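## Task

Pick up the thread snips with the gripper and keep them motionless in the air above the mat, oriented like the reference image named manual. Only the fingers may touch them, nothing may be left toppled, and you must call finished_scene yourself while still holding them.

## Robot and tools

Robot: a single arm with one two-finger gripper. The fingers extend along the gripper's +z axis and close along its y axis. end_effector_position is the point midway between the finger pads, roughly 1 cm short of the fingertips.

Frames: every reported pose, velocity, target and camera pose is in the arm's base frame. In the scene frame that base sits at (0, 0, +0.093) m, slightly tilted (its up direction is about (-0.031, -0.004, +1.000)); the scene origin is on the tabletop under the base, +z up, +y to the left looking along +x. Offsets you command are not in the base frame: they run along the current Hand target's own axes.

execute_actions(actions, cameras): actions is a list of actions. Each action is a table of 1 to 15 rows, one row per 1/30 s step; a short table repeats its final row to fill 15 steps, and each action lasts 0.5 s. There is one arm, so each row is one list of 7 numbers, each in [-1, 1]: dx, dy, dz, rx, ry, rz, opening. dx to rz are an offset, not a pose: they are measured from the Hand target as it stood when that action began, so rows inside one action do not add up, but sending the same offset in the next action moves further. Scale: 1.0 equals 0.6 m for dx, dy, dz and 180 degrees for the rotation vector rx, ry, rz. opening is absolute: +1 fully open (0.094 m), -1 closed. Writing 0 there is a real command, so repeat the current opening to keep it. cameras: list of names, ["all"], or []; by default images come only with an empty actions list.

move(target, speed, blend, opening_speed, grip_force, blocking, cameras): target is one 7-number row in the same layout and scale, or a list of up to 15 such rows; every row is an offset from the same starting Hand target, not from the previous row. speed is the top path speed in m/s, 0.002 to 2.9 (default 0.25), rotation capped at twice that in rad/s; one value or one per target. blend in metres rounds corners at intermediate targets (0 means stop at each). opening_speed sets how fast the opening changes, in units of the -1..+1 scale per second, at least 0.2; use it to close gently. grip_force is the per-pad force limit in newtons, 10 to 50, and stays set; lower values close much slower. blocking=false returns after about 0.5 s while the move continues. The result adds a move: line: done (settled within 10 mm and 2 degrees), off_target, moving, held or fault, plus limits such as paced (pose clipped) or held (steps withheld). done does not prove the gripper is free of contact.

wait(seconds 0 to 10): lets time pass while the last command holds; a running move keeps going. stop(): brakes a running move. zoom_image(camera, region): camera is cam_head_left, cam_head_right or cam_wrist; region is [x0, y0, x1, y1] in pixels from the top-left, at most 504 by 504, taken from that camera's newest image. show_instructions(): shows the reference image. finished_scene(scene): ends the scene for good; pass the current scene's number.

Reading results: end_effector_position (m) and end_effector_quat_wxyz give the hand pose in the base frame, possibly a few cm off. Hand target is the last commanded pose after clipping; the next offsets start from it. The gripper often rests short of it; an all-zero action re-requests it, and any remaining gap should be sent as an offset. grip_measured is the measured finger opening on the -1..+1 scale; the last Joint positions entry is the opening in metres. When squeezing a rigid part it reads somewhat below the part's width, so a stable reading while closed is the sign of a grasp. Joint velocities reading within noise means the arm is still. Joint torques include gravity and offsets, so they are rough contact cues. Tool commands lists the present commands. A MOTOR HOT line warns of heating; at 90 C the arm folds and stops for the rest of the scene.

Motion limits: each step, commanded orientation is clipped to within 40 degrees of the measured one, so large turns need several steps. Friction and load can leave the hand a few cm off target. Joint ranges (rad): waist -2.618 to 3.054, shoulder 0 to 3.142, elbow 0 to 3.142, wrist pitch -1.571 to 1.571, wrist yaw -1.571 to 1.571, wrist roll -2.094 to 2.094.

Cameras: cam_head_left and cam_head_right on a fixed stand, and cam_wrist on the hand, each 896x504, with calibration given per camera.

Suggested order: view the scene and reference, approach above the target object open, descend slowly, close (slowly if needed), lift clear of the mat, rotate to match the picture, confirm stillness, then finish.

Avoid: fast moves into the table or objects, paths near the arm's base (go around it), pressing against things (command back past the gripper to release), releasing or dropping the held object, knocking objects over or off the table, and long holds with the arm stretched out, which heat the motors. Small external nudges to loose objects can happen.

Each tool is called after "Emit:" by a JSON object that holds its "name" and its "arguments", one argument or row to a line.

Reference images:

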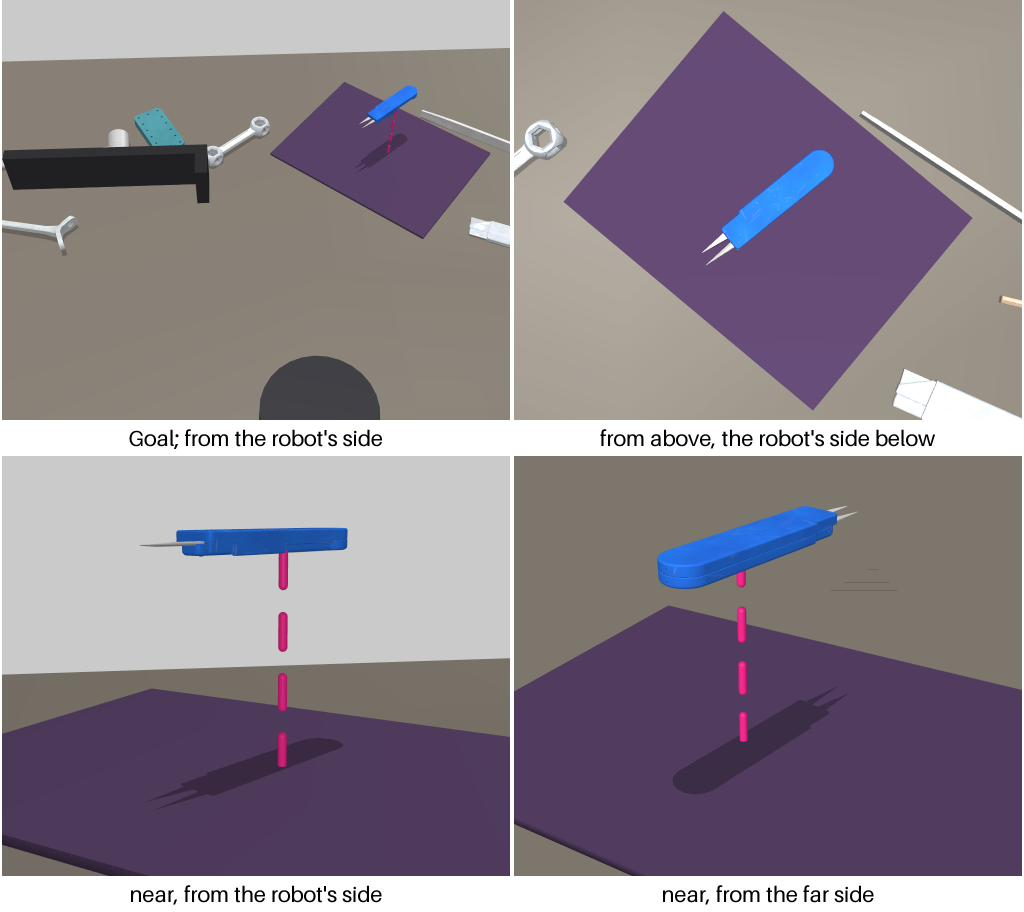

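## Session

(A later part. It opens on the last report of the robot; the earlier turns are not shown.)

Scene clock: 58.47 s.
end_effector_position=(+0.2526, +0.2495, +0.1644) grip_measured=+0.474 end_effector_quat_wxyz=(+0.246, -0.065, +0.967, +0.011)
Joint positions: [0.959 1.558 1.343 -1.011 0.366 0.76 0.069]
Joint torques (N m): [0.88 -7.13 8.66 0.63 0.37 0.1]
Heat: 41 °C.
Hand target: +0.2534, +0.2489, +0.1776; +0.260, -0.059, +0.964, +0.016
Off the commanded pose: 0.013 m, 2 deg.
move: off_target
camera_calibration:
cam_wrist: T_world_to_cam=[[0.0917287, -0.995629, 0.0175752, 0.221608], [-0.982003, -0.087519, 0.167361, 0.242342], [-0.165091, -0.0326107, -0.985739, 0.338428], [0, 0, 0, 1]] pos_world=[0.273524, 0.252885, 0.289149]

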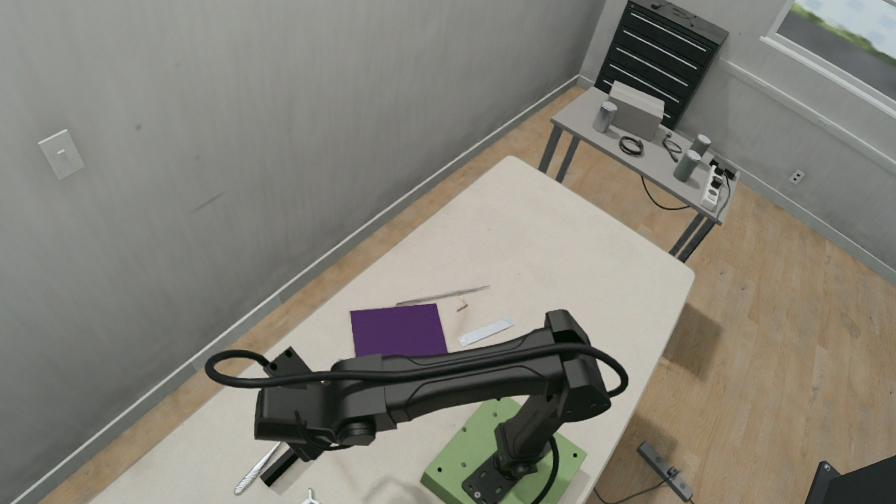

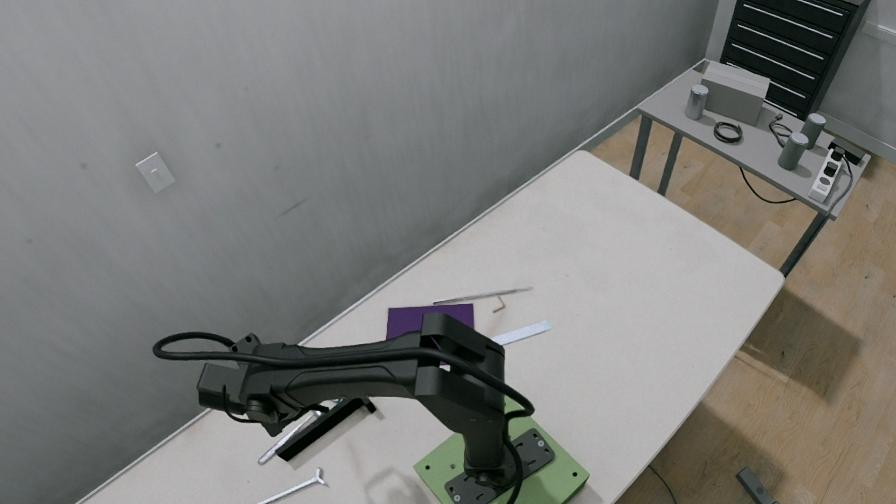

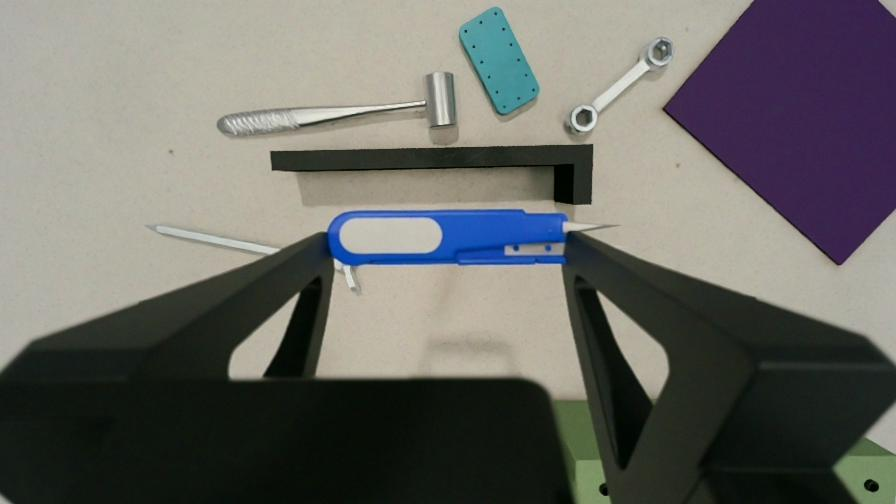

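Emit:
{"name": "move", "arguments": {
  "target": [0,0,0,0,0,-0.833,0.25],
  "speed": 0.7
}}

Emit:
{"name": "move", "arguments": {
  "target": [
    [0.505,0.089,-0.201,0.2155,0.2725,-0.0475,0.25],
    [0.655,0.132,-0.484,0.345,0.436,-0.076,0.25],
    [0.6735,0.22,-0.674,0.431,0.545,-0.095,0.25]
  ],
  "speed": 0.35,
  "blend": [0.05,0.05,0],
  "cameras": ["all"]
}}

Scene clock: 62.17 s.
end_effector_position=(+0.2522, +0.2464, +0.1653) grip_measured=+0.474 end_effector_quat_wxyz=(-0.066, +0.948, -0.194, +0.244)
Joint positions: [0.97 1.558 1.343 -1.023 0.396 -1.836 0.069]
Joint torques (N m): [-0.1 -7.09 8.64 0.68 0.11 -0.13]
Heat: 41 °C.
Hand target: +0.2533, +0.2490, +0.1776; -0.082, +0.946, -0.193, +0.247
Off the commanded pose: 0.013 m, 2 deg.
move: off_target

Scene clock: 66.13 s.
end_effector_position=(+0.3379, -0.0573, +0.6641) grip_measured=+0.474 end_effector_quat_wxyz=(-0.391, +0.254, +0.103, +0.879)
Joint positions: [-0.436 1.648 1.647 1.372 -0.521 -1.922 0.069]
Joint torques (N m): [-0.27 -4.62 8.23 0.31 0.53 0.1]
Heat: 41 °C.
Hand target: +0.3334, -0.0603, +0.6698; -0.392, +0.235, +0.105, +0.883
Off the commanded pose: 0.008 m, 2 deg.
move: done; limits=paced
camera_calibration:
cam_wrist: T_world_to_cam=[[-0.765439, 0.64337, 0.0133469, 0.285962], [-0.640526, -0.759732, -0.111953, 0.247274], [-0.0618873, -0.0942424, 0.993624, -0.517727], [0, 0, 0, 1]] pos_world=[0.345231, -0.0449093, 0.538292]

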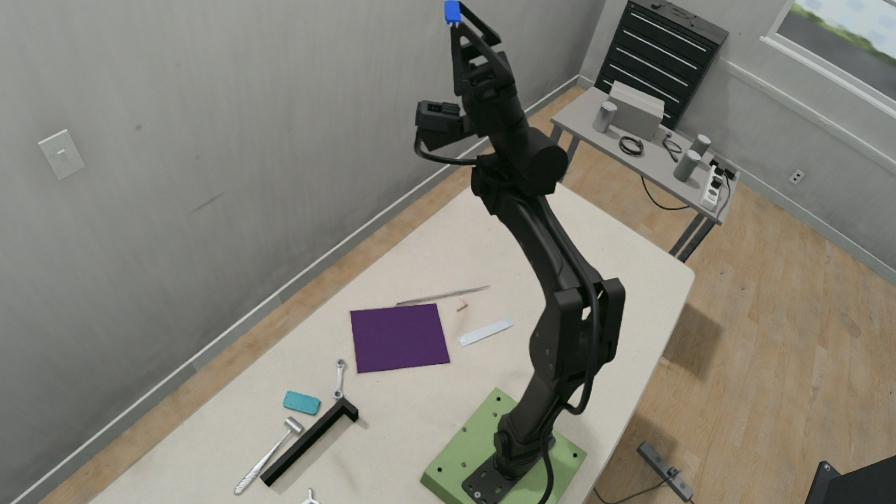

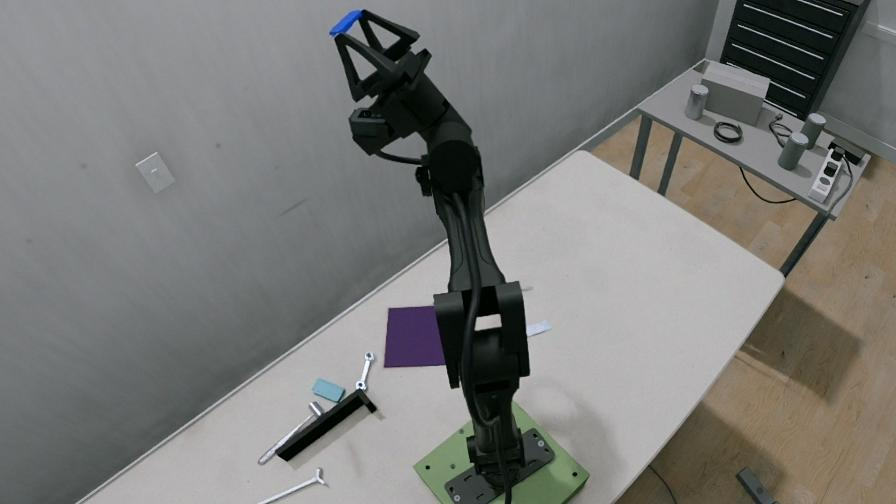

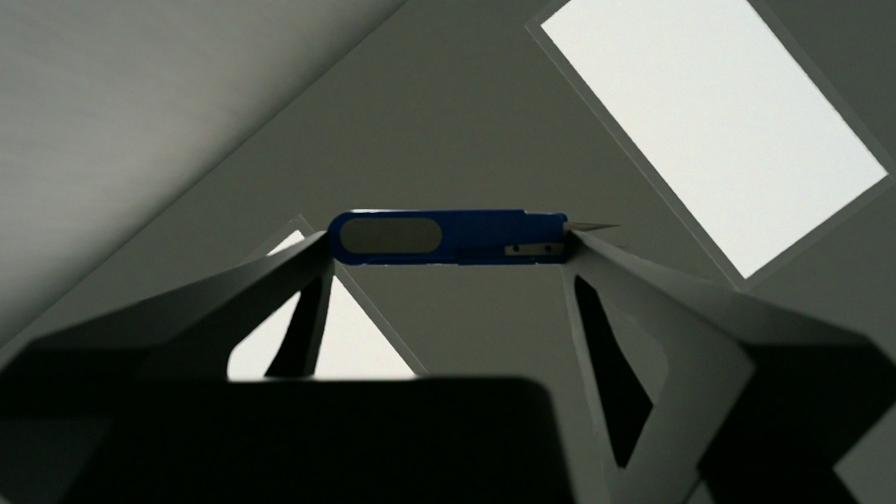

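Emit:
{"name": "finished_scene", "arguments": {
  "scene": 2
}}

The scene is finished: the task was done.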